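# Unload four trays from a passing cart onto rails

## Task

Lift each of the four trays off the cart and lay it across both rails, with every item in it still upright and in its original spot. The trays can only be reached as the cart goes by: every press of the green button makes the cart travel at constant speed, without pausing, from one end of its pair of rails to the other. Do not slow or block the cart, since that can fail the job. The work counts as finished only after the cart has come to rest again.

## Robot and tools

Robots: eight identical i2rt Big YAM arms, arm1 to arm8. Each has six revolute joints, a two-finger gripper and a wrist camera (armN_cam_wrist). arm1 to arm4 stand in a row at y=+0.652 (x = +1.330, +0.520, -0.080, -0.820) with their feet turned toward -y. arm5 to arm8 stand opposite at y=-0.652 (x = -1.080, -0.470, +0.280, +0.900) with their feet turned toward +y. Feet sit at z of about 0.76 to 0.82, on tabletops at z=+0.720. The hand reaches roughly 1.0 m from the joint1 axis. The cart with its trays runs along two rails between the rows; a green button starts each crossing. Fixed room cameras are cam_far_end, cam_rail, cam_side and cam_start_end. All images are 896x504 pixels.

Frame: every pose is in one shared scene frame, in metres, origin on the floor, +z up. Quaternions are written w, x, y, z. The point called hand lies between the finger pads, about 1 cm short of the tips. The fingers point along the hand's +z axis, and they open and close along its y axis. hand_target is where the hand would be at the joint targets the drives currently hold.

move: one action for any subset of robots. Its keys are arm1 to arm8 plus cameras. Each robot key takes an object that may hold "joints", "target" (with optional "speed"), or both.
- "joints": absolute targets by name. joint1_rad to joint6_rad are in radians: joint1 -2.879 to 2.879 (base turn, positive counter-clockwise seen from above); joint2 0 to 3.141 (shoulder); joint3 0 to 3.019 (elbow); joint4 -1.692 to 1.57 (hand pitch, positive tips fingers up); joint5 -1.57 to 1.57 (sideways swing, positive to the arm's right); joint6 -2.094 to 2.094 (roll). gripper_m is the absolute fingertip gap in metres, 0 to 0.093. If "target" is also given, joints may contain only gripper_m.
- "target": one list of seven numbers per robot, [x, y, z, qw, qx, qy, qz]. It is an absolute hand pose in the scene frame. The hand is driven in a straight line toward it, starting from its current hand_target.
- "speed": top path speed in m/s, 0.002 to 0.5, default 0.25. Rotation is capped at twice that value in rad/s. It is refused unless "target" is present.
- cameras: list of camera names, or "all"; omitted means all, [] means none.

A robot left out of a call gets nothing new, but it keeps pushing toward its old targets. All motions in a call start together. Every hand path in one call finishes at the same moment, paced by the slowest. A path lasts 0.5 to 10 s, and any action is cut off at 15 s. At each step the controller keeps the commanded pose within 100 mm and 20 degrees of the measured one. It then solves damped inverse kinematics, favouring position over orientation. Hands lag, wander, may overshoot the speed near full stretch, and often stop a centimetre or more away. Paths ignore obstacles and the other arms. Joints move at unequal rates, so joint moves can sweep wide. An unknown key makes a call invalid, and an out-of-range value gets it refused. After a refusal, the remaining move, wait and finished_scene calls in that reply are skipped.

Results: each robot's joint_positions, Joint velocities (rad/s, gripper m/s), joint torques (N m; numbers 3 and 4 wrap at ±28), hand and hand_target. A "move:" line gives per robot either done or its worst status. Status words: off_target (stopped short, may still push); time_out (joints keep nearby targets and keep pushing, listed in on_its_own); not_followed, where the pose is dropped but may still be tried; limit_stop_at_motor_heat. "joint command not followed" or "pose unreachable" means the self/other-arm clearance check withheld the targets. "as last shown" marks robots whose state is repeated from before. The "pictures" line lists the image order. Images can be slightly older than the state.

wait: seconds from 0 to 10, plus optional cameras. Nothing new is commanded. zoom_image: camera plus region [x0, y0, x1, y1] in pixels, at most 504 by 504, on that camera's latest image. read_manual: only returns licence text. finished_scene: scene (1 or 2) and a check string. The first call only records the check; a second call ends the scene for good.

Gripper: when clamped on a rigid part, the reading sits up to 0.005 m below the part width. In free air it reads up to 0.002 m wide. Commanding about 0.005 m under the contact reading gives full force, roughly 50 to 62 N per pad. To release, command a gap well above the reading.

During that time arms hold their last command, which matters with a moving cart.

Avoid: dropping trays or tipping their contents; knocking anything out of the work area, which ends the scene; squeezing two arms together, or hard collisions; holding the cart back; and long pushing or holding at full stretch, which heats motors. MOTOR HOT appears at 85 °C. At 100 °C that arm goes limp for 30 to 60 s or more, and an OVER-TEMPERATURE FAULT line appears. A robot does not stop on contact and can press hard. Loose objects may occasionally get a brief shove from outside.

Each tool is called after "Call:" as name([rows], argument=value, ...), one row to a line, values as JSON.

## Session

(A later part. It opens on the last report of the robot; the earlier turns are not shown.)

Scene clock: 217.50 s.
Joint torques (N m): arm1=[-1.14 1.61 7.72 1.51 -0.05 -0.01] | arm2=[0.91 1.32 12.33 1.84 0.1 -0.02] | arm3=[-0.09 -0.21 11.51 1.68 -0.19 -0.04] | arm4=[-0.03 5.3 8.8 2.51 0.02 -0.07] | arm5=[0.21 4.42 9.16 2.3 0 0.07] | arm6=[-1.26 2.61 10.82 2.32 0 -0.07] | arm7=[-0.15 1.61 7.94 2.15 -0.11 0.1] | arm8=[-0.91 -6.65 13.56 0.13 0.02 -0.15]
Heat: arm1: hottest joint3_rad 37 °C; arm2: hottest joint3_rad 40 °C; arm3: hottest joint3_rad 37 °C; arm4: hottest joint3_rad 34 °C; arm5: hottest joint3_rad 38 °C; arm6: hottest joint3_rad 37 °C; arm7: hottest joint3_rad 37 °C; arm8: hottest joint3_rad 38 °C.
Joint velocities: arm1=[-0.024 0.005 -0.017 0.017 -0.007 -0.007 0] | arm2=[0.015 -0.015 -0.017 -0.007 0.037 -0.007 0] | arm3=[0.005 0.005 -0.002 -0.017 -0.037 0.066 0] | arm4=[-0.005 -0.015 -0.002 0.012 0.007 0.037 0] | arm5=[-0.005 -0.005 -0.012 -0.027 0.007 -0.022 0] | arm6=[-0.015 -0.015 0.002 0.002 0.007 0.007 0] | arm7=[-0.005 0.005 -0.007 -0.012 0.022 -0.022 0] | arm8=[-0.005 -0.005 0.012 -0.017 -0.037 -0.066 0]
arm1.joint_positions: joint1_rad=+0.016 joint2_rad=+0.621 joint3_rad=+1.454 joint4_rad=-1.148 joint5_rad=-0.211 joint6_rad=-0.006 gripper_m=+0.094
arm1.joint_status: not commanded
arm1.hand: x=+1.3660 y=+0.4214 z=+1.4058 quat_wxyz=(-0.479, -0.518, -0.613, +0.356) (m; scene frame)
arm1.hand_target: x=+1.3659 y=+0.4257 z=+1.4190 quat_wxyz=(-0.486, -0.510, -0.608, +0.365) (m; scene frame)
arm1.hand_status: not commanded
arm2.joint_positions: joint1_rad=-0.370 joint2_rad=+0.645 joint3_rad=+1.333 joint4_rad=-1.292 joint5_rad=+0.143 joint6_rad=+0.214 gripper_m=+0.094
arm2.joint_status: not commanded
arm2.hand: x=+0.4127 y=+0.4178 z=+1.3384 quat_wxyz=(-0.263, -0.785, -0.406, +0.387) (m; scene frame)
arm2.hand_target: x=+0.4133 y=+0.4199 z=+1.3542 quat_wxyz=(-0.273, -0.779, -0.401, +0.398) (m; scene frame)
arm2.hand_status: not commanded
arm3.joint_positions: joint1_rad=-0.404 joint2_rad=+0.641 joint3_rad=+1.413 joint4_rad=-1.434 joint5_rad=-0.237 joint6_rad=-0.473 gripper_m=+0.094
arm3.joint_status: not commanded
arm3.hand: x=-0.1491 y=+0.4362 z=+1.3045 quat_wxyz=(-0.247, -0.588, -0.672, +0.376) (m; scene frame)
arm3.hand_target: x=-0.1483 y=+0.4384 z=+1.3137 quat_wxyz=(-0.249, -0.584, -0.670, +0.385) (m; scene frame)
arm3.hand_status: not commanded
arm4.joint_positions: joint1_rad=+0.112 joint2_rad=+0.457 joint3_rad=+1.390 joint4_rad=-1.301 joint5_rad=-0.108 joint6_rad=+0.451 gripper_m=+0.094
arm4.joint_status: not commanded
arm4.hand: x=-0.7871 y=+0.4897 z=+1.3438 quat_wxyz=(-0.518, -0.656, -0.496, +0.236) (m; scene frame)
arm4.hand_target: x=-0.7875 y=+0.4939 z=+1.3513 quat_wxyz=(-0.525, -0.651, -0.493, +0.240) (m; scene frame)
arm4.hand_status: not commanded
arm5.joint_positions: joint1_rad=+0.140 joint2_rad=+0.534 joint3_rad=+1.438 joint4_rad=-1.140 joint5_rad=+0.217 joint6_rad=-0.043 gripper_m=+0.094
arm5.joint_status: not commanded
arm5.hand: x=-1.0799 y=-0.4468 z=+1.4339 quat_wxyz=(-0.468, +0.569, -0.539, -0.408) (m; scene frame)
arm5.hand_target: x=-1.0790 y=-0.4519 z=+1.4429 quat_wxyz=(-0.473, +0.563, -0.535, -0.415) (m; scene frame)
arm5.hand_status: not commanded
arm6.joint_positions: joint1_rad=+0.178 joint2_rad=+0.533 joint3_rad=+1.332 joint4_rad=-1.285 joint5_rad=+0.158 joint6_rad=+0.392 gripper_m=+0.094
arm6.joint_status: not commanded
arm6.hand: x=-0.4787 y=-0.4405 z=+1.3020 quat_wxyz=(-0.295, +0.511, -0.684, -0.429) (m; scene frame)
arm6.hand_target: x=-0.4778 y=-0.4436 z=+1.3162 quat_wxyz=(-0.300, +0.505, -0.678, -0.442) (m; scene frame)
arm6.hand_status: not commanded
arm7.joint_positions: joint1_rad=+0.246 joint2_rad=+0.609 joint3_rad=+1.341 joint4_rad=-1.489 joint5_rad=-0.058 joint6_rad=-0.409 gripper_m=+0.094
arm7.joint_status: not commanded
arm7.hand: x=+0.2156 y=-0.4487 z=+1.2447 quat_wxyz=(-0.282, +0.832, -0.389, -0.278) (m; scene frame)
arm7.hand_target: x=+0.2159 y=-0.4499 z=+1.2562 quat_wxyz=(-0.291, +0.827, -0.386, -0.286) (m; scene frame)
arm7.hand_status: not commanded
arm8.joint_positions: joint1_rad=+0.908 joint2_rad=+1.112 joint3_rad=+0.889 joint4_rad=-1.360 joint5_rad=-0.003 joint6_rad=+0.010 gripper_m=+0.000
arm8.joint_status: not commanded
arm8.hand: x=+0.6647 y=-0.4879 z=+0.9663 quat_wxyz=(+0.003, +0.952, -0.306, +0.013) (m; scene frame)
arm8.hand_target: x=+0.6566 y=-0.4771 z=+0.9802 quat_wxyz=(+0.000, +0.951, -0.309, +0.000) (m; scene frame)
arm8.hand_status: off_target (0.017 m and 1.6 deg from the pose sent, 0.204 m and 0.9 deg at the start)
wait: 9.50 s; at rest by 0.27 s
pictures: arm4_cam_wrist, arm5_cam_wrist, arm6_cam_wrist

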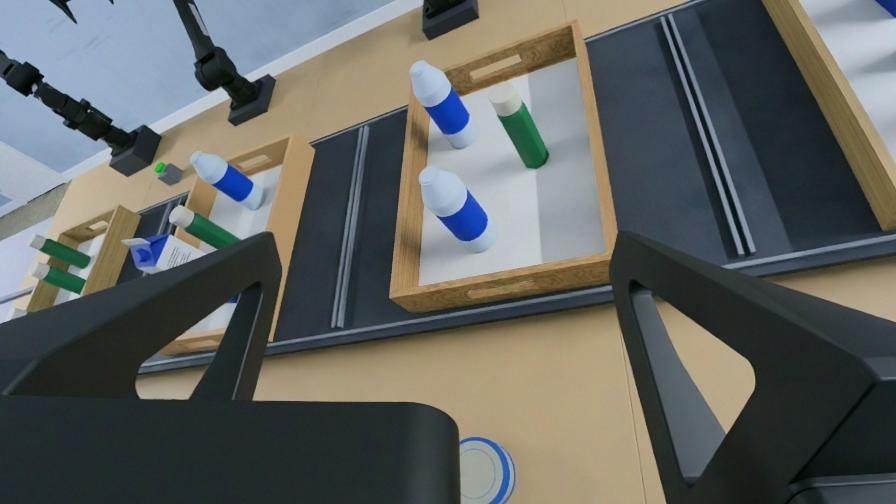

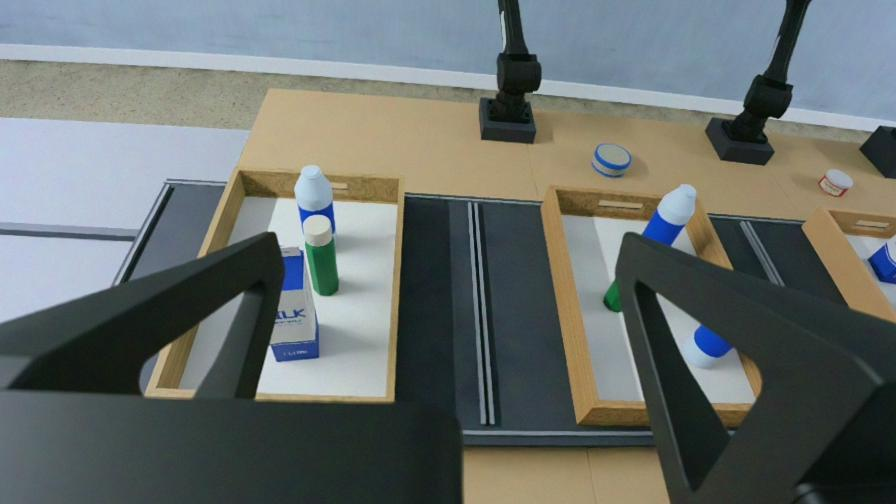

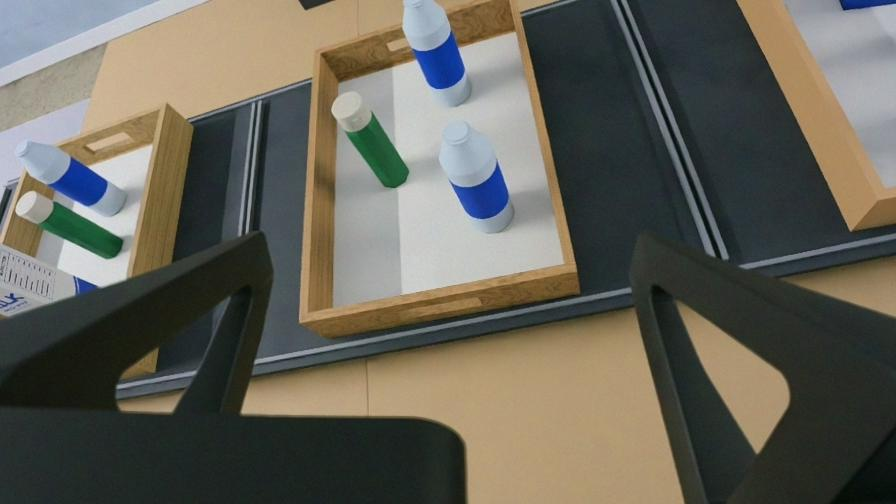

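Call:
move(arm1={"target": [1.115, 0.26, 0.95, 0.1045, 0.9945, 0, 0], "speed": 0.3, "joints": {"gripper_m": 0.05}}, arm2={"target": [0.40, 0.26, 0.95, 0.1045, 0.9945, 0, 0], "speed": 0.3, "joints": {"gripper_m": 0.05}}, arm3={"target": [-0.275, 0.26, 0.95, 0.1045, 0.9945, 0, 0], "speed": 0.3, "joints": {"gripper_m": 0.05}}, arm4={"target": [-0.95, 0.26, 0.95, 0.1045, 0.9945, 0, 0], "speed": 0.3, "joints": {"gripper_m": 0.05}}, arm5={"target": [-0.95, -0.26, 0.95, 0, 0, 0.9945, 0.1045], "speed": 0.3, "joints": {"gripper_m": 0.05}}, arm6={"target": [-0.275, -0.26, 0.95, 0, 0, 0.9945, 0.1045], "speed": 0.3, "joints": {"gripper_m": 0.05}}, arm7={"target": [0.40, -0.26, 0.95, 0, 0, 0.9945, 0.1045], "speed": 0.3, "joints": {"gripper_m": 0.05}}, cameras=["cam_far_end", "cam_rail"])

Scene clock: 342.17 s.
Joint torques (N m): arm1=[-2.14 -11.69 11.33 0.21 -0.09 0.07] | arm2=[0.09 -8.12 10.65 1.03 -0.01 0.05] | arm3=[-0.32 -10.17 14.57 0.99 -0.1 0.06] | arm4=[-1.03 -6.12 13.57 1.06 0 0.02] | arm5=[-0.38 -7.53 11.12 1.14 -0.09 0.11] | arm6=[-2.08 -13.51 14.69 0.76 -0.11 0.04] | arm7=[-0.62 -8.82 10.92 1.26 -0.07 0.18] | arm8=[-0.91 -6.77 13.6 0.08 0.02 -0.14]
Heat: arm1: hottest joint3_rad 38 °C; arm2: hottest joint3_rad 41 °C; arm3: hottest joint3_rad 38 °C; arm4: hottest joint3_rad 34 °C; arm5: hottest joint3_rad 39 °C; arm6: hottest joint3_rad 38 °C; arm7: hottest joint3_rad 38 °C; arm8: hottest joint3_rad 41 °C.
move: arm1 off_target; arm2 done; arm3 off_target; arm4 off_target; arm5 off_target; arm6 off_target; arm7 off_target
Joint velocities: arm1=[0.005 -0.005 0.012 -0.012 -0.007 -0.007 -0.001] | arm2=[0.005 -0.015 -0.007 0.007 -0.022 0.022 0] | arm3=[0.005 0.005 0.007 -0.022 -0.022 -0.037 0] | arm4=[-0.005 -0.005 0.002 0.017 -0.066 -0.022 0] | arm5=[0.015 0.005 0.002 -0.017 0.037 -0.007 0] | arm6=[0.005 -0.015 -0.002 -0.022 -0.007 0.007 -0.001] | arm7=[-0.005 0.005 -0.012 -0.007 -0.007 -0.051 -0.001] | arm8=[-0.015 -0.005 -0.002 0.012 0.066 0.007 -0.001]
arm1.joint_positions: joint1_rad=-0.528 joint2_rad=+1.428 joint3_rad=+1.048 joint4_rad=-1.095 joint5_rad=-0.109 joint6_rad=+1.026 gripper_m=+0.050
arm1.joint_status: all done
arm1.hand: x=+1.1349 y=+0.2890 z=+0.9233 quat_wxyz=(-0.077, -0.997, -0.008, -0.024) (m; scene frame)
arm1.hand_target: x=+1.1185 y=+0.2731 z=+0.9508 quat_wxyz=(-0.107, -0.994, +0.001, -0.006) (m; scene frame)
arm1.hand_status: off_target (0.044 m and 4.3 deg from the pose sent, 0.545 m and 111.2 deg at the start)
arm2.joint_positions: joint1_rad=-0.362 joint2_rad=+1.374 joint3_rad=+0.968 joint4_rad=-0.996 joint5_rad=-0.062 joint6_rad=+1.254 gripper_m=+0.050
arm2.joint_status: all done
arm2.hand: x=+0.4019 y=+0.2630 z=+0.9445 quat_wxyz=(-0.090, -0.996, -0.001, -0.005) (m; scene frame)
arm2.hand_target: x=+0.3970 y=+0.2570 z=+0.9511 quat_wxyz=(-0.104, -0.995, +0.006, -0.001) (m; scene frame)
arm2.hand_status: done (0.007 m and 1.8 deg from the pose sent, 0.419 m and 72.1 deg at the start)
arm3.joint_positions: joint1_rad=-0.446 joint2_rad=+1.396 joint3_rad=+1.113 joint4_rad=-1.142 joint5_rad=-0.093 joint6_rad=+1.072 gripper_m=+0.050
arm3.joint_status: all done
arm3.hand: x=-0.2686 y=+0.2700 z=+0.9396 quat_wxyz=(-0.088, -0.996, -0.008, -0.015) (m; scene frame)
arm3.hand_target: x=-0.2793 y=+0.2558 z=+0.9511 quat_wxyz=(-0.106, -0.994, +0.000, -0.006) (m; scene frame)
arm3.hand_status: off_target (0.016 m and 2.7 deg from the pose sent, 0.415 m and 104.7 deg at the start)
arm4.joint_positions: joint1_rad=-0.338 joint2_rad=+1.306 joint3_rad=+1.031 joint4_rad=-1.145 joint5_rad=-0.070 joint6_rad=+1.212 gripper_m=+0.050
arm4.joint_status: all done
arm4.hand: x=-0.9432 y=+0.2795 z=+0.9338 quat_wxyz=(-0.085, -0.996, -0.009, -0.009) (m; scene frame)
arm4.hand_target: x=-0.9522 y=+0.2639 z=+0.9485 quat_wxyz=(-0.104, -0.995, -0.001, -0.003) (m; scene frame)
arm4.hand_status: off_target (0.026 m and 2.7 deg from the pose sent, 0.484 m and 90.1 deg at the start)
arm5.joint_positions: joint1_rad=-0.382 joint2_rad=+1.349 joint3_rad=+0.977 joint4_rad=-1.026 joint5_rad=-0.064 joint6_rad=+1.230 gripper_m=+0.050
arm5.joint_status: all done
arm5.hand: x=-0.9559 y=-0.2686 z=+0.9431 quat_wxyz=(+0.001, +0.003, -0.996, -0.092) (m; scene frame)
arm5.hand_target: x=-0.9506 y=-0.2594 z=+0.9516 quat_wxyz=(-0.002, -0.004, -0.994, -0.106) (m; scene frame)
arm5.hand_status: off_target (0.012 m and 1.5 deg from the pose sent, 0.535 m and 109.3 deg at the start)
arm6.joint_positions: joint1_rad=-0.497 joint2_rad=+1.372 joint3_rad=+1.108 joint4_rad=-1.180 joint5_rad=-0.076 joint6_rad=+1.099 gripper_m=+0.050
arm6.joint_status: all done
arm6.hand: x=-0.2934 y=-0.2773 z=+0.9302 quat_wxyz=(+0.013, +0.005, -0.997, -0.075) (m; scene frame)
arm6.hand_target: x=-0.2795 y=-0.2613 z=+0.9569 quat_wxyz=(-0.001, -0.004, -0.994, -0.106) (m; scene frame)
arm6.hand_status: off_target (0.032 m and 3.8 deg from the pose sent, 0.445 m and 87.1 deg at the start)
arm7.joint_positions: joint1_rad=-0.320 joint2_rad=+1.290 joint3_rad=+1.041 joint4_rad=-1.183 joint5_rad=-0.049 joint6_rad=+1.251 gripper_m=+0.050
arm7.joint_status: all done
arm7.hand: x=+0.3879 y=-0.2808 z=+0.9309 quat_wxyz=(+0.002, +0.010, -0.997, -0.073) (m; scene frame)
arm7.hand_target: x=+0.3959 y=-0.2608 z=+0.9522 quat_wxyz=(-0.006, +0.002, -0.995, -0.103) (m; scene frame)
arm7.hand_status: off_target (0.031 m and 3.8 deg from the pose sent, 0.396 m and 130.9 deg at the start)
arm8.joint_positions: joint1_rad=+0.908 joint2_rad=+1.112 joint3_rad=+0.889 joint4_rad=-1.360 joint5_rad=-0.003 joint6_rad=+0.009 gripper_m=+0.000
arm8.joint_status: not commanded
arm8.hand: x=+0.6647 y=-0.4879 z=+0.9663 quat_wxyz=(+0.003, +0.952, -0.306, +0.013) (m; scene frame)
arm8.hand_target: x=+0.6566 y=-0.4771 z=+0.9802 quat_wxyz=(+0.000, +0.951, -0.309, +0.000) (m; scene frame)
arm8.hand_status: not commanded
pictures: cam_far_end, cam_rail

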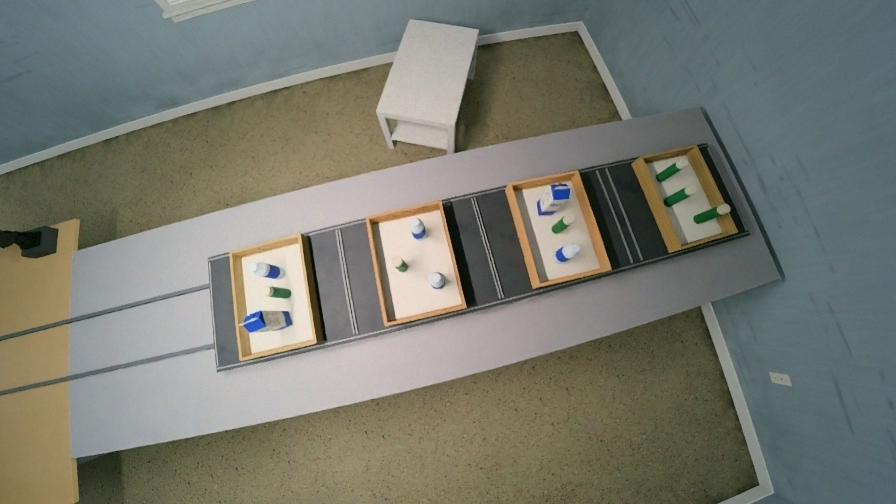

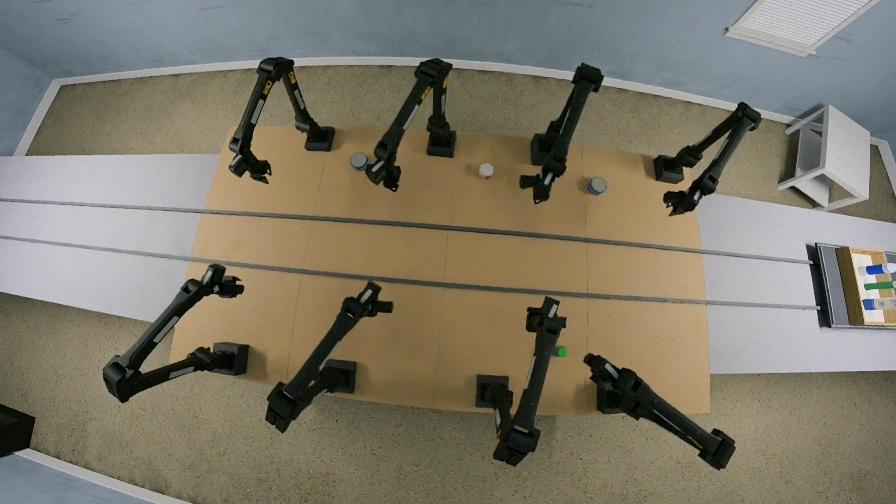

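Call:
move(cameras=["cam_rail"])

Scene clock: 387.83 s.
Joint torques (N m): arm1=[-2.14 -11.99 11.26 0.29 -0.05 0.06] | arm2=[-0.15 -8.35 10.73 1.18 0 0.08] | arm3=[-0.32 -10.52 14.52 0.96 -0.1 0.04] | arm4=[-0.73 -6.18 13.55 1.02 -0.01 0.04] | arm5=[-0.26 -6.65 11.14 1.16 -0.08 0.11] | arm6=[-2.14 -13.45 14.69 0.76 -0.11 0.04] | arm7=[-0.5 -8.88 10.92 1.26 -0.08 0.17] | arm8=[-0.97 -6.59 13.55 0.09 0.03 -0.15]
Heat: arm1: hottest joint3_rad 41 °C; arm2: hottest joint3_rad 40 °C; arm3: hottest joint3_rad 42 °C; arm4: hottest joint3_rad 40 °C; arm5: hottest joint3_rad 43 °C; arm6: hottest joint3_rad 43 °C; arm7: hottest joint3_rad 38 °C; arm8: hottest joint3_rad 42 °C.
Joint velocities: arm1=[0.005 0.015 0.012 -0.002 0.007 -0.022 0] | arm2=[-0.015 -0.005 -0.012 0.002 0.022 0.007 0.001] | arm3=[0.005 -0.024 -0.007 -0.032 -0.007 -0.007 -0.001] | arm4=[-0.015 -0.005 0.012 0.002 0.037 0.022 -0.001] | arm5=[-0.015 -0.005 -0.002 0.007 0.037 -0.007 0] | arm6=[-0.005 -0.005 -0.002 -0.007 -0.051 -0.037 0.001] | arm7=[0.005 0.005 0.017 0.007 -0.037 -0.037 -0.001] | arm8=[-0.005 -0.005 0.012 0.002 -0.066 -0.051 0]
arm1.joint_positions: joint1_rad=-0.528 joint2_rad=+1.428 joint3_rad=+1.048 joint4_rad=-1.095 joint5_rad=-0.109 joint6_rad=+1.026 gripper_m=+0.050
arm1.joint_status: all done
arm1.hand: x=+1.1349 y=+0.2890 z=+0.9233 quat_wxyz=(-0.077, -0.997, -0.008, -0.024) (m; scene frame)
arm1.hand_target: x=+1.1185 y=+0.2731 z=+0.9508 quat_wxyz=(-0.107, -0.994, +0.001, -0.006) (m; scene frame)
arm1.hand_status: off_target (0.044 m and 4.3 deg from the pose sent, 0.545 m and 111.2 deg at the start)
arm2.joint_positions: joint1_rad=-0.362 joint2_rad=+1.374 joint3_rad=+0.968 joint4_rad=-0.996 joint5_rad=-0.062 joint6_rad=+1.255 gripper_m=+0.050
arm2.joint_status: all done
arm2.hand: x=+0.4019 y=+0.2630 z=+0.9445 quat_wxyz=(-0.090, -0.996, -0.001, -0.005) (m; scene frame)
arm2.hand_target: x=+0.3970 y=+0.2570 z=+0.9511 quat_wxyz=(-0.104, -0.995, +0.006, -0.001) (m; scene frame)
arm2.hand_status: done (0.007 m and 1.8 deg from the pose sent, 0.419 m and 72.1 deg at the start)
arm3.joint_positions: joint1_rad=-0.446 joint2_rad=+1.396 joint3_rad=+1.113 joint4_rad=-1.142 joint5_rad=-0.093 joint6_rad=+1.072 gripper_m=+0.050
arm3.joint_status: all done
arm3.hand: x=-0.2686 y=+0.2700 z=+0.9396 quat_wxyz=(-0.088, -0.996, -0.008, -0.015) (m; scene frame)
arm3.hand_target: x=-0.2793 y=+0.2558 z=+0.9511 quat_wxyz=(-0.106, -0.994, +0.000, -0.006) (m; scene frame)
arm3.hand_status: off_target (0.016 m and 2.7 deg from the pose sent, 0.415 m and 104.7 deg at the start)
arm4.joint_positions: joint1_rad=-0.338 joint2_rad=+1.306 joint3_rad=+1.031 joint4_rad=-1.145 joint5_rad=-0.070 joint6_rad=+1.212 gripper_m=+0.050
arm4.joint_status: all done
arm4.hand: x=-0.9432 y=+0.2795 z=+0.9338 quat_wxyz=(-0.085, -0.996, -0.008, -0.009) (m; scene frame)
arm4.hand_target: x=-0.9522 y=+0.2639 z=+0.9485 quat_wxyz=(-0.104, -0.995, -0.001, -0.003) (m; scene frame)
arm4.hand_status: off_target (0.026 m and 2.6 deg from the pose sent, 0.484 m and 90.1 deg at the start)
arm5.joint_positions: joint1_rad=-0.382 joint2_rad=+1.349 joint3_rad=+0.977 joint4_rad=-1.026 joint5_rad=-0.064 joint6_rad=+1.231 gripper_m=+0.050
arm5.joint_status: all done
arm5.hand: x=-0.9559 y=-0.2686 z=+0.9431 quat_wxyz=(+0.001, +0.003, -0.996, -0.092) (m; scene frame)
arm5.hand_target: x=-0.9506 y=-0.2594 z=+0.9516 quat_wxyz=(-0.002, -0.004, -0.994, -0.106) (m; scene frame)
arm5.hand_status: off_target (0.012 m and 1.5 deg from the pose sent, 0.535 m and 109.3 deg at the start)
arm6.joint_positions: joint1_rad=-0.497 joint2_rad=+1.372 joint3_rad=+1.108 joint4_rad=-1.180 joint5_rad=-0.076 joint6_rad=+1.100 gripper_m=+0.050
arm6.joint_status: all done
arm6.hand: x=-0.2934 y=-0.2773 z=+0.9302 quat_wxyz=(+0.013, +0.005, -0.997, -0.075) (m; scene frame)
arm6.hand_target: x=-0.2795 y=-0.2613 z=+0.9569 quat_wxyz=(-0.001, -0.004, -0.994, -0.106) (m; scene frame)
arm6.hand_status: off_target (0.032 m and 3.8 deg from the pose sent, 0.445 m and 87.1 deg at the start)
arm7.joint_positions: joint1_rad=-0.320 joint2_rad=+1.290 joint3_rad=+1.041 joint4_rad=-1.183 joint5_rad=-0.049 joint6_rad=+1.252 gripper_m=+0.050
arm7.joint_status: all done
arm7.hand: x=+0.3879 y=-0.2808 z=+0.9309 quat_wxyz=(+0.002, +0.009, -0.997, -0.073) (m; scene frame)
arm7.hand_target: x=+0.3959 y=-0.2608 z=+0.9522 quat_wxyz=(-0.006, +0.002, -0.995, -0.103) (m; scene frame)
arm7.hand_status: off_target (0.031 m and 3.8 deg from the pose sent, 0.396 m and 130.9 deg at the start)
arm8.joint_positions: joint1_rad=+0.908 joint2_rad=+1.112 joint3_rad=+0.889 joint4_rad=-1.360 joint5_rad=-0.003 joint6_rad=+0.009 gripper_m=+0.000
arm8.joint_status: not commanded
arm8.hand: x=+0.6647 y=-0.4879 z=+0.9663 quat_wxyz=(+0.003, +0.952, -0.306, +0.013) (m; scene frame)
arm8.hand_target: x=+0.6566 y=-0.4771 z=+0.9802 quat_wxyz=(+0.000, +0.951, -0.309, +0.000) (m; scene frame)
arm8.hand_status: not commanded
pictures: cam_rail

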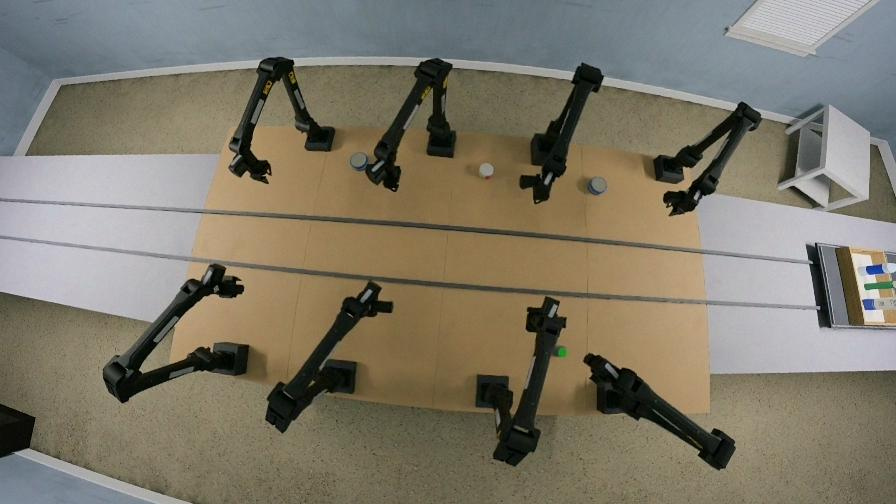

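Call:
move(arm1={"target": [0.9885, 0.236, 0.9325, 0.1045, 0.9945, 0, 0], "joints": {"gripper_m": 0.07}}, arm2={"target": [0.285, 0.246, 0.9115, 0.1045, 0.9945, 0, 0], "joints": {"gripper_m": 0.07}}, arm3={"target": [-0.3957, 0.2378, 0.9165, 0.1045, 0.9945, 0, 0], "joints": {"gripper_m": 0.07}}, arm4={"target": [-1.069, 0.2364, 0.9197, 0.1045, 0.9945, 0, 0], "joints": {"gripper_m": 0.07}}, arm5={"target": [-1.0547, -0.2428, 0.9135, 0, 0, 0.9945, 0.1045], "joints": {"gripper_m": 0.07}}, arm6={"target": [-0.3711, -0.236, 0.9317, 0, 0, 0.9945, 0.1045], "joints": {"gripper_m": 0.07}}, arm7={"target": [0.298, -0.232, 0.9263, 0, 0, 0.9945, 0.1045], "joints": {"gripper_m": 0.07}}, arm8={"target": [1.02, -0.237, 0.925, 0, 0, 0.9945, 0.1045], "joints": {"gripper_m": 0.07}, "speed": 0.5}, cameras=[])

Scene clock: 484.87 s.
Joint torques (N m): arm1=[-2.26 -14.97 11.49 -0.14 -0.17 -0.15] | arm2=[-0.09 -8.94 13.7 0.95 -0.09 -0.08] | arm3=[-0.32 -12.28 15.61 0.94 -0.14 -0.18] | arm4=[-0.79 -7.71 13.42 1.02 -0.07 -0.12] | arm5=[0.26 -6.07 7.79 1.28 0.12 0.12] | arm6=[-0.03 -13.8 9.84 1.18 0.1 0.03] | arm7=[0.38 -8.29 8.58 1.46 0.2 0.17] | arm8=[-0.67 -11.22 14 0.95 0.2 0.02]
Heat: arm1: hottest joint3_rad 44 °C; arm2: hottest joint3_rad 40 °C; arm3: hottest joint3_rad 45 °C; arm4: hottest joint3_rad 42 °C; arm5: hottest joint3_rad 44 °C; arm6: hottest joint3_rad 47 °C; arm7: hottest joint3_rad 41 °C; arm8: hottest joint3_rad 43 °C.
move: arm1 off_target; arm2 off_target; arm3 off_target; arm4 off_target; arm5 off_target; arm6 done; arm7 off_target; arm8 off_target
Joint velocities: arm1=[-0.005 -0.024 -0.017 -0.012 -0.139 -0.022 0] | arm2=[-0.024 -0.015 0.007 0.002 0.022 0.037 0.001] | arm3=[0.015 -0.015 0.012 0.002 -0.007 -0.007 0.001] | arm4=[-0.005 0.005 -0.007 0.012 -0.051 -0.007 -0.001] | arm5=[-0.005 0.005 0.002 -0.007 0.051 0.066 -0.001] | arm6=[0.005 -0.005 0.002 -0.002 0.066 0.066 0] | arm7=[-0.015 0.005 -0.007 0.002 0.066 -0.051 0] | arm8=[-0.005 -0.015 0.002 -0.017 -0.022 0.037 0]
arm1.joint_positions: joint1_rad=-0.702 joint2_rad=+1.697 joint3_rad=+1.326 joint4_rad=-1.102 joint5_rad=-0.129 joint6_rad=+0.866 gripper_m=+0.070
arm1.joint_status: all done
arm1.hand: x=+1.0100 y=+0.2475 z=+0.9097 quat_wxyz=(-0.086, -0.996, -0.001, -0.019) (m; scene frame)
arm1.hand_target: x=+0.9900 y=+0.2366 z=+0.9312 quat_wxyz=(-0.106, -0.994, +0.000, -0.002) (m; scene frame)
arm1.hand_status: off_target (0.033 m and 3.0 deg from the pose sent, 0.156 m and 4.3 deg at the start)
arm2.joint_positions: joint1_rad=-0.604 joint2_rad=+1.555 joint3_rad=+1.017 joint4_rad=-0.916 joint5_rad=-0.108 joint6_rad=+1.022 gripper_m=+0.070
arm2.joint_status: all done
arm2.hand: x=+0.3010 y=+0.2692 z=+0.8935 quat_wxyz=(-0.079, -0.997, +0.003, -0.016) (m; scene frame)
arm2.hand_target: x=+0.2849 y=+0.2482 z=+0.9120 quat_wxyz=(-0.106, -0.994, +0.000, +0.000) (m; scene frame)
arm2.hand_status: off_target (0.033 m and 3.5 deg from the pose sent, 0.123 m and 1.8 deg at the start)
arm3.joint_positions: joint1_rad=-0.636 joint2_rad=+1.601 joint3_rad=+1.266 joint4_rad=-1.101 joint5_rad=-0.108 joint6_rad=+0.903 gripper_m=+0.070
arm3.joint_status: all done
arm3.hand: x=-0.3790 y=+0.2561 z=+0.9102 quat_wxyz=(-0.088, -0.996, +0.002, -0.009) (m; scene frame)
arm3.hand_target: x=-0.3963 y=+0.2399 z=+0.9183 quat_wxyz=(-0.104, -0.995, +0.000, +0.003) (m; scene frame)
arm3.hand_status: off_target (0.026 m and 2.1 deg from the pose sent, 0.133 m and 2.7 deg at the start)
arm4.joint_positions: joint1_rad=-0.560 joint2_rad=+1.507 joint3_rad=+1.179 joint4_rad=-1.094 joint5_rad=-0.102 joint6_rad=+1.011 gripper_m=+0.070
arm4.joint_status: all done
arm4.hand: x=-1.0557 y=+0.2529 z=+0.9136 quat_wxyz=(-0.092, -0.996, +0.001, -0.005) (m; scene frame)
arm4.hand_target: x=-1.0692 y=+0.2383 z=+0.9203 quat_wxyz=(-0.105, -0.995, +0.000, +0.002) (m; scene frame)
arm4.hand_status: off_target (0.022 m and 1.5 deg from the pose sent, 0.134 m and 2.6 deg at the start)
arm5.joint_positions: joint1_rad=-0.117 joint2_rad=+1.361 joint3_rad=+0.937 joint4_rad=-0.913 joint5_rad=-0.019 joint6_rad=+1.493 gripper_m=+0.070
arm5.joint_status: all done
arm5.hand: x=-1.0520 y=-0.2385 z=+0.9276 quat_wxyz=(+0.000, +0.003, -0.993, -0.117) (m; scene frame)
arm5.hand_target: x=-1.0544 y=-0.2433 z=+0.9139 quat_wxyz=(+0.001, +0.000, -0.995, -0.104) (m; scene frame)
arm5.hand_status: off_target (0.015 m and 1.5 deg from the pose sent, 0.106 m and 1.5 deg at the start)
arm6.joint_positions: joint1_rad=-0.289 joint2_rad=+1.372 joint3_rad=+1.090 joint4_rad=-1.108 joint5_rad=-0.037 joint6_rad=+1.321 gripper_m=+0.070
arm6.joint_status: all done
arm6.hand: x=-0.3656 y=-0.2403 z=+0.9264 quat_wxyz=(+0.003, -0.002, -0.996, -0.093) (m; scene frame)
arm6.hand_target: x=-0.3696 y=-0.2363 z=+0.9316 quat_wxyz=(+0.000, +0.000, -0.995, -0.104) (m; scene frame)
arm6.hand_status: done (0.009 m and 1.4 deg from the pose sent, 0.088 m and 3.8 deg at the start)
arm7.joint_positions: joint1_rad=-0.070 joint2_rad=+1.316 joint3_rad=+1.041 joint4_rad=-1.101 joint5_rad=-0.018 joint6_rad=+1.515 gripper_m=+0.070
arm7.joint_status: all done
arm7.hand: x=+0.2995 y=-0.2450 z=+0.9242 quat_wxyz=(+0.003, +0.002, -0.995, -0.097) (m; scene frame)
arm7.hand_target: x=+0.2981 y=-0.2331 z=+0.9270 quat_wxyz=(+0.002, -0.001, -0.994, -0.106) (m; scene frame)
arm7.hand_status: off_target (0.013 m and 1.0 deg from the pose sent, 0.102 m and 3.8 deg at the start)
arm8.joint_positions: joint1_rad=-0.358 joint2_rad=+1.412 joint3_rad=+0.963 joint4_rad=-0.995 joint5_rad=-0.113 joint6_rad=+1.263 gripper_m=+0.070
arm8.joint_status: all done
arm8.hand: x=+1.0028 y=-0.2607 z=+0.9072 quat_wxyz=(+0.027, +0.004, -0.997, -0.075) (m; scene frame)
arm8.hand_target: x=+1.0131 y=-0.2396 z=+0.9225 quat_wxyz=(+0.019, -0.003, -0.995, -0.097) (m; scene frame)
arm8.hand_status: off_target (0.034 m and 4.6 deg from the pose sent, 0.437 m and 144.7 deg at the start)
pictures: none
No camera images: "cameras" was empty.

Call:
move(arm1={"target": [1.093, 0.236, 0.8515, 0.1045, 0.9945, 0, 0], "speed": 0.0657}, arm2={"target": [0.382, 0.226, 0.8485, 0.1045, 0.9945, 0, 0], "speed": 0.0657}, arm3={"target": [-0.294, 0.231, 0.838, 0.1045, 0.9945, 0, 0], "speed": 0.0657}, arm4={"target": [-0.9655, 0.2324, 0.8367, 0.1045, 0.9945, 0, 0], "speed": 0.0657}, arm5={"target": [-0.952, -0.247, 0.83, 0, 0, 0.9945, 0.1045], "speed": 0.0657}, arm6={"target": [-0.279, -0.243, 0.835, 0, 0, 0.9945, 0.1045], "speed": 0.0657}, arm7={"target": [0.397, -0.235, 0.833, 0, 0, 0.9945, 0.1045], "speed": 0.0657}, arm8={"target": [1.121, -0.232, 0.843, 0, 0, 0.9945, 0.1045], "speed": 0.0657}, cameras=[])

Call:
move(arm1={"target": [1.201, 0.236, 0.9715, 0.1045, 0.9945, 0, 0], "speed": 0.1, "joints": {"gripper_m": 0.0}}, arm2={"target": [0.490, 0.226, 0.9685, 0.1045, 0.9945, 0, 0], "speed": 0.1, "joints": {"gripper_m": 0.0}}, arm3={"target": [-0.186, 0.231, 0.958, 0.1045, 0.9945, 0, 0], "speed": 0.1, "joints": {"gripper_m": 0.0}}, arm4={"target": [-0.8575, 0.2324, 0.9567, 0.1045, 0.9945, 0, 0], "speed": 0.1, "joints": {"gripper_m": 0.0}}, arm5={"target": [-0.844, -0.247, 0.95, 0, 0, 0.9945, 0.1045], "speed": 0.1, "joints": {"gripper_m": 0.0}}, arm6={"target": [-0.171, -0.243, 0.955, 0, 0, 0.9945, 0.1045], "speed": 0.1, "joints": {"gripper_m": 0.0}}, arm7={"target": [0.505, -0.235, 0.953, 0, 0, 0.9945, 0.1045], "speed": 0.1, "joints": {"gripper_m": 0.0}}, arm8={"target": [1.229, -0.232, 0.963, 0, 0, 0.9945, 0.1045], "speed": 0.1, "joints": {"gripper_m": 0.0}}, cameras=[])

Scene clock: 507.30 s.
Joint torques (N m): arm1=[-0.21 -14.8 6.32 0.7 0.11 0.04] | arm2=[1.08 -8.76 8.73 1.05 0.14 0.08] | arm3=[0.56 -13.22 8.59 1.09 0.11 0.05] | arm4=[0.38 -7.65 8.17 1.29 0.19 0.03] | arm5=[-0.21 -7.82 6.75 1.24 -0.1 -0.12] | arm6=[-2.02 -14.33 8.92 1.22 -0.13 -0.15] | arm7=[-0.62 -9.99 5.79 1.51 -0.13 -0.06] | arm8=[-0.97 -13.57 12.7 1.05 0.03 -0.17]
Heat: arm1: hottest joint3_rad 45 °C; arm2: hottest joint3_rad 40 °C; arm3: hottest joint3_rad 43 °C; arm4: hottest joint3_rad 41 °C; arm5: hottest joint3_rad 42 °C; arm6: hottest joint3_rad 45 °C; arm7: hottest joint3_rad 40 °C; arm8: hottest joint3_rad 45 °C.
move: arm1 off_target; arm2 done; arm3 done; arm4 off_target; arm5 off_target; arm6 done; arm7 off_target; arm8 off_target
Joint velocities: arm1=[-0.015 -0.005 -0.007 0.012 -0.066 0.081 0] | arm2=[0.005 -0.005 0.017 0.002 -0.007 0.007 0] | arm3=[0.015 0.005 0.002 0.012 -0.022 0.037 -0.001] | arm4=[-0.005 -0.005 -0.007 0.007 -0.037 0.007 0.001] | arm5=[0.005 -0.005 -0.022 -0.007 0.037 -0.066 0.001] | arm6=[-0.015 -0.005 -0.002 -0.007 0.037 0.066 -0.001] | arm7=[-0.005 -0.015 -0.022 -0.002 -0.037 0.007 0.001] | arm8=[-0.005 0.005 0.012 -0.012 0.007 0.022 0.001]
arm1.joint_positions: joint1_rad=-0.559 joint2_rad=+1.658 joint3_rad=+1.073 joint4_rad=-0.849 joint5_rad=-0.097 joint6_rad=+1.018 gripper_m=+0.070
arm1.joint_status: not commanded
arm1.hand: x=+1.0894 y=+0.2437 z=+0.8421 quat_wxyz=(-0.091, -0.996, +0.003, -0.006) (m; scene frame)
arm1.hand_target: x=+1.0928 y=+0.2375 z=+0.8518 quat_wxyz=(-0.103, -0.995, +0.000, +0.002) (m; scene frame)
arm1.hand_status: off_target (0.013 m and 1.8 deg from the pose sent, 0.102 m and 3.0 deg at the start)
arm2.joint_positions: joint1_rad=-0.384 joint2_rad=+1.605 joint3_rad=+0.927 joint4_rad=-0.713 joint5_rad=-0.067 joint6_rad=+1.231 gripper_m=+0.070
arm2.joint_status: not commanded
arm2.hand: x=+0.3821 y=+0.2298 z=+0.8478 quat_wxyz=(-0.096, -0.995, -0.002, -0.003) (m; scene frame)
arm2.hand_target: x=+0.3820 y=+0.2249 z=+0.8480 quat_wxyz=(-0.103, -0.995, -0.001, +0.000) (m; scene frame)
arm2.hand_status: done (0.004 m and 1.1 deg from the pose sent, 0.102 m and 3.5 deg at the start)
arm3.joint_positions: joint1_rad=-0.459 joint2_rad=+1.601 joint3_rad=+1.063 joint4_rad=-0.843 joint5_rad=-0.090 joint6_rad=+1.070 gripper_m=+0.070
arm3.joint_status: not commanded
arm3.hand: x=-0.2968 y=+0.2283 z=+0.8435 quat_wxyz=(-0.106, -0.994, -0.003, -0.002) (m; scene frame)
arm3.hand_target: x=-0.2941 y=+0.2292 z=+0.8379 quat_wxyz=(-0.105, -0.994, +0.000, -0.002) (m; scene frame)
arm3.hand_status: done (0.007 m and 0.5 deg from the pose sent, 0.114 m and 2.1 deg at the start)
arm4.joint_positions: joint1_rad=-0.356 joint2_rad=+1.507 joint3_rad=+0.980 joint4_rad=-0.835 joint5_rad=-0.072 joint6_rad=+1.210 gripper_m=+0.070
arm4.joint_status: not commanded
arm4.hand: x=-0.9685 y=+0.2311 z=+0.8471 quat_wxyz=(-0.112, -0.994, -0.001, +0.001) (m; scene frame)
arm4.hand_target: x=-0.9654 y=+0.2324 z=+0.8372 quat_wxyz=(-0.104, -0.995, +0.000, -0.001) (m; scene frame)
arm4.hand_status: off_target (0.011 m and 0.9 deg from the pose sent, 0.120 m and 1.5 deg at the start)
arm5.joint_positions: joint1_rad=-0.369 joint2_rad=+1.540 joint3_rad=+0.869 joint4_rad=-0.675 joint5_rad=-0.064 joint6_rad=+1.257 gripper_m=+0.070
arm5.joint_status: not commanded
arm5.hand: x=-0.9516 y=-0.2396 z=+0.8432 quat_wxyz=(-0.005, -0.003, -0.993, -0.116) (m; scene frame)
arm5.hand_target: x=-0.9523 y=-0.2469 z=+0.8308 quat_wxyz=(-0.001, +0.000, -0.994, -0.105) (m; scene frame)
arm5.hand_status: off_target (0.015 m and 1.5 deg from the pose sent, 0.140 m and 1.5 deg at the start)
arm6.joint_positions: joint1_rad=-0.482 joint2_rad=+1.528 joint3_rad=+1.000 joint4_rad=-0.860 joint5_rad=-0.075 joint6_rad=+1.125 gripper_m=+0.070
arm6.joint_status: not commanded
arm6.hand: x=-0.2858 y=-0.2434 z=+0.8359 quat_wxyz=(+0.002, +0.001, -0.995, -0.099) (m; scene frame)
arm6.hand_target: x=-0.2798 y=-0.2420 z=+0.8359 quat_wxyz=(+0.000, +0.000, -0.994, -0.105) (m; scene frame)
arm6.hand_status: done (0.007 m and 0.7 deg from the pose sent, 0.126 m and 1.4 deg at the start)
arm7.joint_positions: joint1_rad=-0.304 joint2_rad=+1.466 joint3_rad=+0.958 joint4_rad=-0.853 joint5_rad=-0.054 joint6_rad=+1.294 gripper_m=+0.070
arm7.joint_status: not commanded
arm7.hand: x=+0.3949 y=-0.2329 z=+0.8433 quat_wxyz=(-0.004, -0.003, -0.994, -0.107) (m; scene frame)
arm7.hand_target: x=+0.3962 y=-0.2342 z=+0.8342 quat_wxyz=(-0.002, +0.000, -0.995, -0.103) (m; scene frame)
arm7.hand_status: off_target (0.011 m and 0.6 deg from the pose sent, 0.134 m and 1.0 deg at the start)
arm8.joint_positions: joint1_rad=-0.564 joint2_rad=+1.625 joint3_rad=+0.976 joint4_rad=-0.784 joint5_rad=-0.125 joint6_rad=+1.067 gripper_m=+0.070
arm8.joint_status: not commanded
arm8.hand: x=+1.1017 y=-0.2515 z=+0.8337 quat_wxyz=(+0.013, +0.000, -0.996, -0.088) (m; scene frame)
arm8.hand_target: x=+1.1184 y=-0.2334 z=+0.8425 quat_wxyz=(+0.003, -0.001, -0.994, -0.106) (m; scene frame)
arm8.hand_status: off_target (0.029 m and 2.4 deg from the pose sent, 0.138 m and 4.6 deg at the start)
pictures: none
No camera images: "cameras" was empty.

Scene clock: 510.27 s.
Joint torques (N m): arm1=[-0.38 -11.11 11.54 0.05 0.11 0.05] | arm2=[1.2 -8.35 14.43 -0.01 0.24 0.09] | arm3=[0.5 -11.46 15.65 0.06 0.14 0.05] | arm4=[0.5 -8.12 13.34 0.35 0.21 0.04] | arm5=[-0.32 -9.47 13.15 0.53 -0.11 -0.1] | arm6=[-1.96 -15.85 14.46 0.31 -0.15 -0.14] | arm7=[-0.5 -11.22 11.02 0.16 -0.17 -0.06] | arm8=[-1.14 -15.79 14.43 0.35 0 -0.17]
Heat: arm1: hottest joint3_rad 45 °C; arm2: hottest joint3_rad 41 °C; arm3: hottest joint3_rad 43 °C; arm4: hottest joint3_rad 41 °C; arm5: hottest joint3_rad 42 °C; arm6: hottest joint3_rad 45 °C; arm7: hottest joint3_rad 41 °C; arm8: hottest joint3_rad 45 °C.
move: arm1 off_target; arm2 off_target; arm3 off_target; arm4 off_target; arm5 off_target; arm6 off_target; arm7 off_target; arm8 off_target
Joint velocities: arm1=[-0.005 -0.005 0.002 -0.002 -0.022 -0.081 0] | arm2=[-0.015 -0.005 -0.002 0.012 0.081 -0.037 -0.001] | arm3=[-0.015 -0.005 0.007 0.012 0.081 -0.037 0] | arm4=[-0.005 0.005 0.007 -0.017 0.037 -0.051 -0.001] | arm5=[0.005 0.005 0.002 -0.007 0.051 0.037 -0.001] | arm6=[-0.005 -0.015 0.002 0.007 0.037 -0.022 0] | arm7=[-0.015 -0.015 -0.007 -0.002 0.022 -0.022 -0.001] | arm8=[-0.005 -0.015 -0.002 -0.017 0.022 0.007 -0.001]
arm1.joint_positions: joint1_rad=-0.327 joint2_rad=+1.412 joint3_rad=+1.082 joint4_rad=-1.121 joint5_rad=-0.054 joint6_rad=+1.245 gripper_m=+0.001
arm1.joint_status: all done
arm1.hand: x=+1.2005 y=+0.2548 z=+0.9421 quat_wxyz=(-0.073, -0.997, +0.002, -0.008) (m; scene frame)
arm1.hand_target: x=+1.1991 y=+0.2357 z=+0.9713 quat_wxyz=(-0.104, -0.995, +0.000, +0.003) (m; scene frame)
arm1.hand_status: off_target (0.035 m and 3.7 deg from the pose sent, 0.171 m and 1.8 deg at the start)
arm2.joint_positions: joint1_rad=-0.118 joint2_rad=+1.387 joint3_rad=+0.984 joint4_rad=-1.014 joint5_rad=-0.013 joint6_rad=+1.492 gripper_m=+0.001
arm2.joint_status: all done
arm2.hand: x=+0.4912 y=+0.2447 z=+0.9453 quat_wxyz=(-0.078, -0.997, -0.003, -0.002) (m; scene frame)
arm2.hand_target: x=+0.4908 y=+0.2274 z=+0.9695 quat_wxyz=(-0.103, -0.995, +0.000, +0.000) (m; scene frame)
arm2.hand_status: off_target (0.030 m and 3.1 deg from the pose sent, 0.162 m and 1.1 deg at the start)
arm3.joint_positions: joint1_rad=-0.213 joint2_rad=+1.375 joint3_rad=+1.072 joint4_rad=-1.112 joint5_rad=-0.044 joint6_rad=+1.312 gripper_m=+0.000
arm3.joint_status: all done
arm3.hand: x=-0.1814 y=+0.2472 z=+0.9333 quat_wxyz=(-0.083, -0.997, -0.003, -0.010) (m; scene frame)
arm3.hand_target: x=-0.1840 y=+0.2326 z=+0.9573 quat_wxyz=(-0.105, -0.995, +0.000, -0.004) (m; scene frame)
arm3.hand_status: off_target (0.030 m and 2.8 deg from the pose sent, 0.159 m and 0.5 deg at the start)
arm4.joint_positions: joint1_rad=-0.090 joint2_rad=+1.349 joint3_rad=+1.071 joint4_rad=-1.136 joint5_rad=-0.021 joint6_rad=+1.471 gripper_m=+0.001
arm4.joint_status: all done
arm4.hand: x=-0.8581 y=+0.2441 z=+0.9341 quat_wxyz=(-0.081, -0.997, -0.001, -0.005) (m; scene frame)
arm4.hand_target: x=-0.8575 y=+0.2317 z=+0.9561 quat_wxyz=(-0.104, -0.995, +0.000, -0.002) (m; scene frame)
arm4.hand_status: off_target (0.025 m and 2.7 deg from the pose sent, 0.156 m and 0.9 deg at the start)
arm5.joint_positions: joint1_rad=-0.605 joint2_rad=+1.507 joint3_rad=+1.105 joint4_rad=-1.036 joint5_rad=-0.108 joint6_rad=+1.025 gripper_m=+0.000
arm5.joint_status: all done
arm5.hand: x=-0.8557 y=-0.2620 z=+0.9297 quat_wxyz=(+0.010, -0.004, -0.996, -0.085) (m; scene frame)
arm5.hand_target: x=-0.8450 y=-0.2478 z=+0.9501 quat_wxyz=(-0.001, +0.000, -0.994, -0.105) (m; scene frame)
arm5.hand_status: off_target (0.028 m and 2.6 deg from the pose sent, 0.152 m and 1.5 deg at the start)
arm6.joint_positions: joint1_rad=-0.684 joint2_rad=+1.550 joint3_rad=+1.317 joint4_rad=-1.205 joint5_rad=-0.111 joint6_rad=+0.925 gripper_m=+0.001
arm6.joint_status: all done
arm6.hand: x=-0.1876 y=-0.2547 z=+0.9362 quat_wxyz=(+0.012, +0.000, -0.996, -0.088) (m; scene frame)
arm6.hand_target: x=-0.1733 y=-0.2445 z=+0.9555 quat_wxyz=(+0.000, +0.000, -0.994, -0.105) (m; scene frame)
arm6.hand_status: off_target (0.028 m and 2.4 deg from the pose sent, 0.165 m and 0.7 deg at the start)
arm7.joint_positions: joint1_rad=-0.540 joint2_rad=+1.466 joint3_rad=+1.224 joint4_rad=-1.180 joint5_rad=-0.099 joint6_rad=+1.062 gripper_m=+0.001
arm7.joint_status: all done
arm7.hand: x=+0.4945 y=-0.2480 z=+0.9359 quat_wxyz=(+0.006, -0.004, -0.996, -0.089) (m; scene frame)
arm7.hand_target: x=+0.5037 y=-0.2346 z=+0.9528 quat_wxyz=(-0.001, +0.000, -0.995, -0.103) (m; scene frame)
arm7.hand_status: off_target (0.024 m and 2.0 deg from the pose sent, 0.155 m and 0.6 deg at the start)
arm8.joint_positions: joint1_rad=-0.753 joint2_rad=+1.656 joint3_rad=+1.361 joint4_rad=-1.142 joint5_rad=-0.155 joint6_rad=+0.880 gripper_m=+0.000
arm8.joint_status: all done
arm8.hand: x=+1.2136 y=-0.2377 z=+0.9530 quat_wxyz=(+0.009, +0.000, -0.995, -0.099) (m; scene frame)
arm8.hand_target: x=+1.2293 y=-0.2286 z=+0.9609 quat_wxyz=(+0.003, +0.000, -0.994, -0.106) (m; scene frame)
arm8.hand_status: off_target (0.019 m and 1.2 deg from the pose sent, 0.182 m and 2.4 deg at the start)
pictures: none
No camera images: "cameras" was empty.


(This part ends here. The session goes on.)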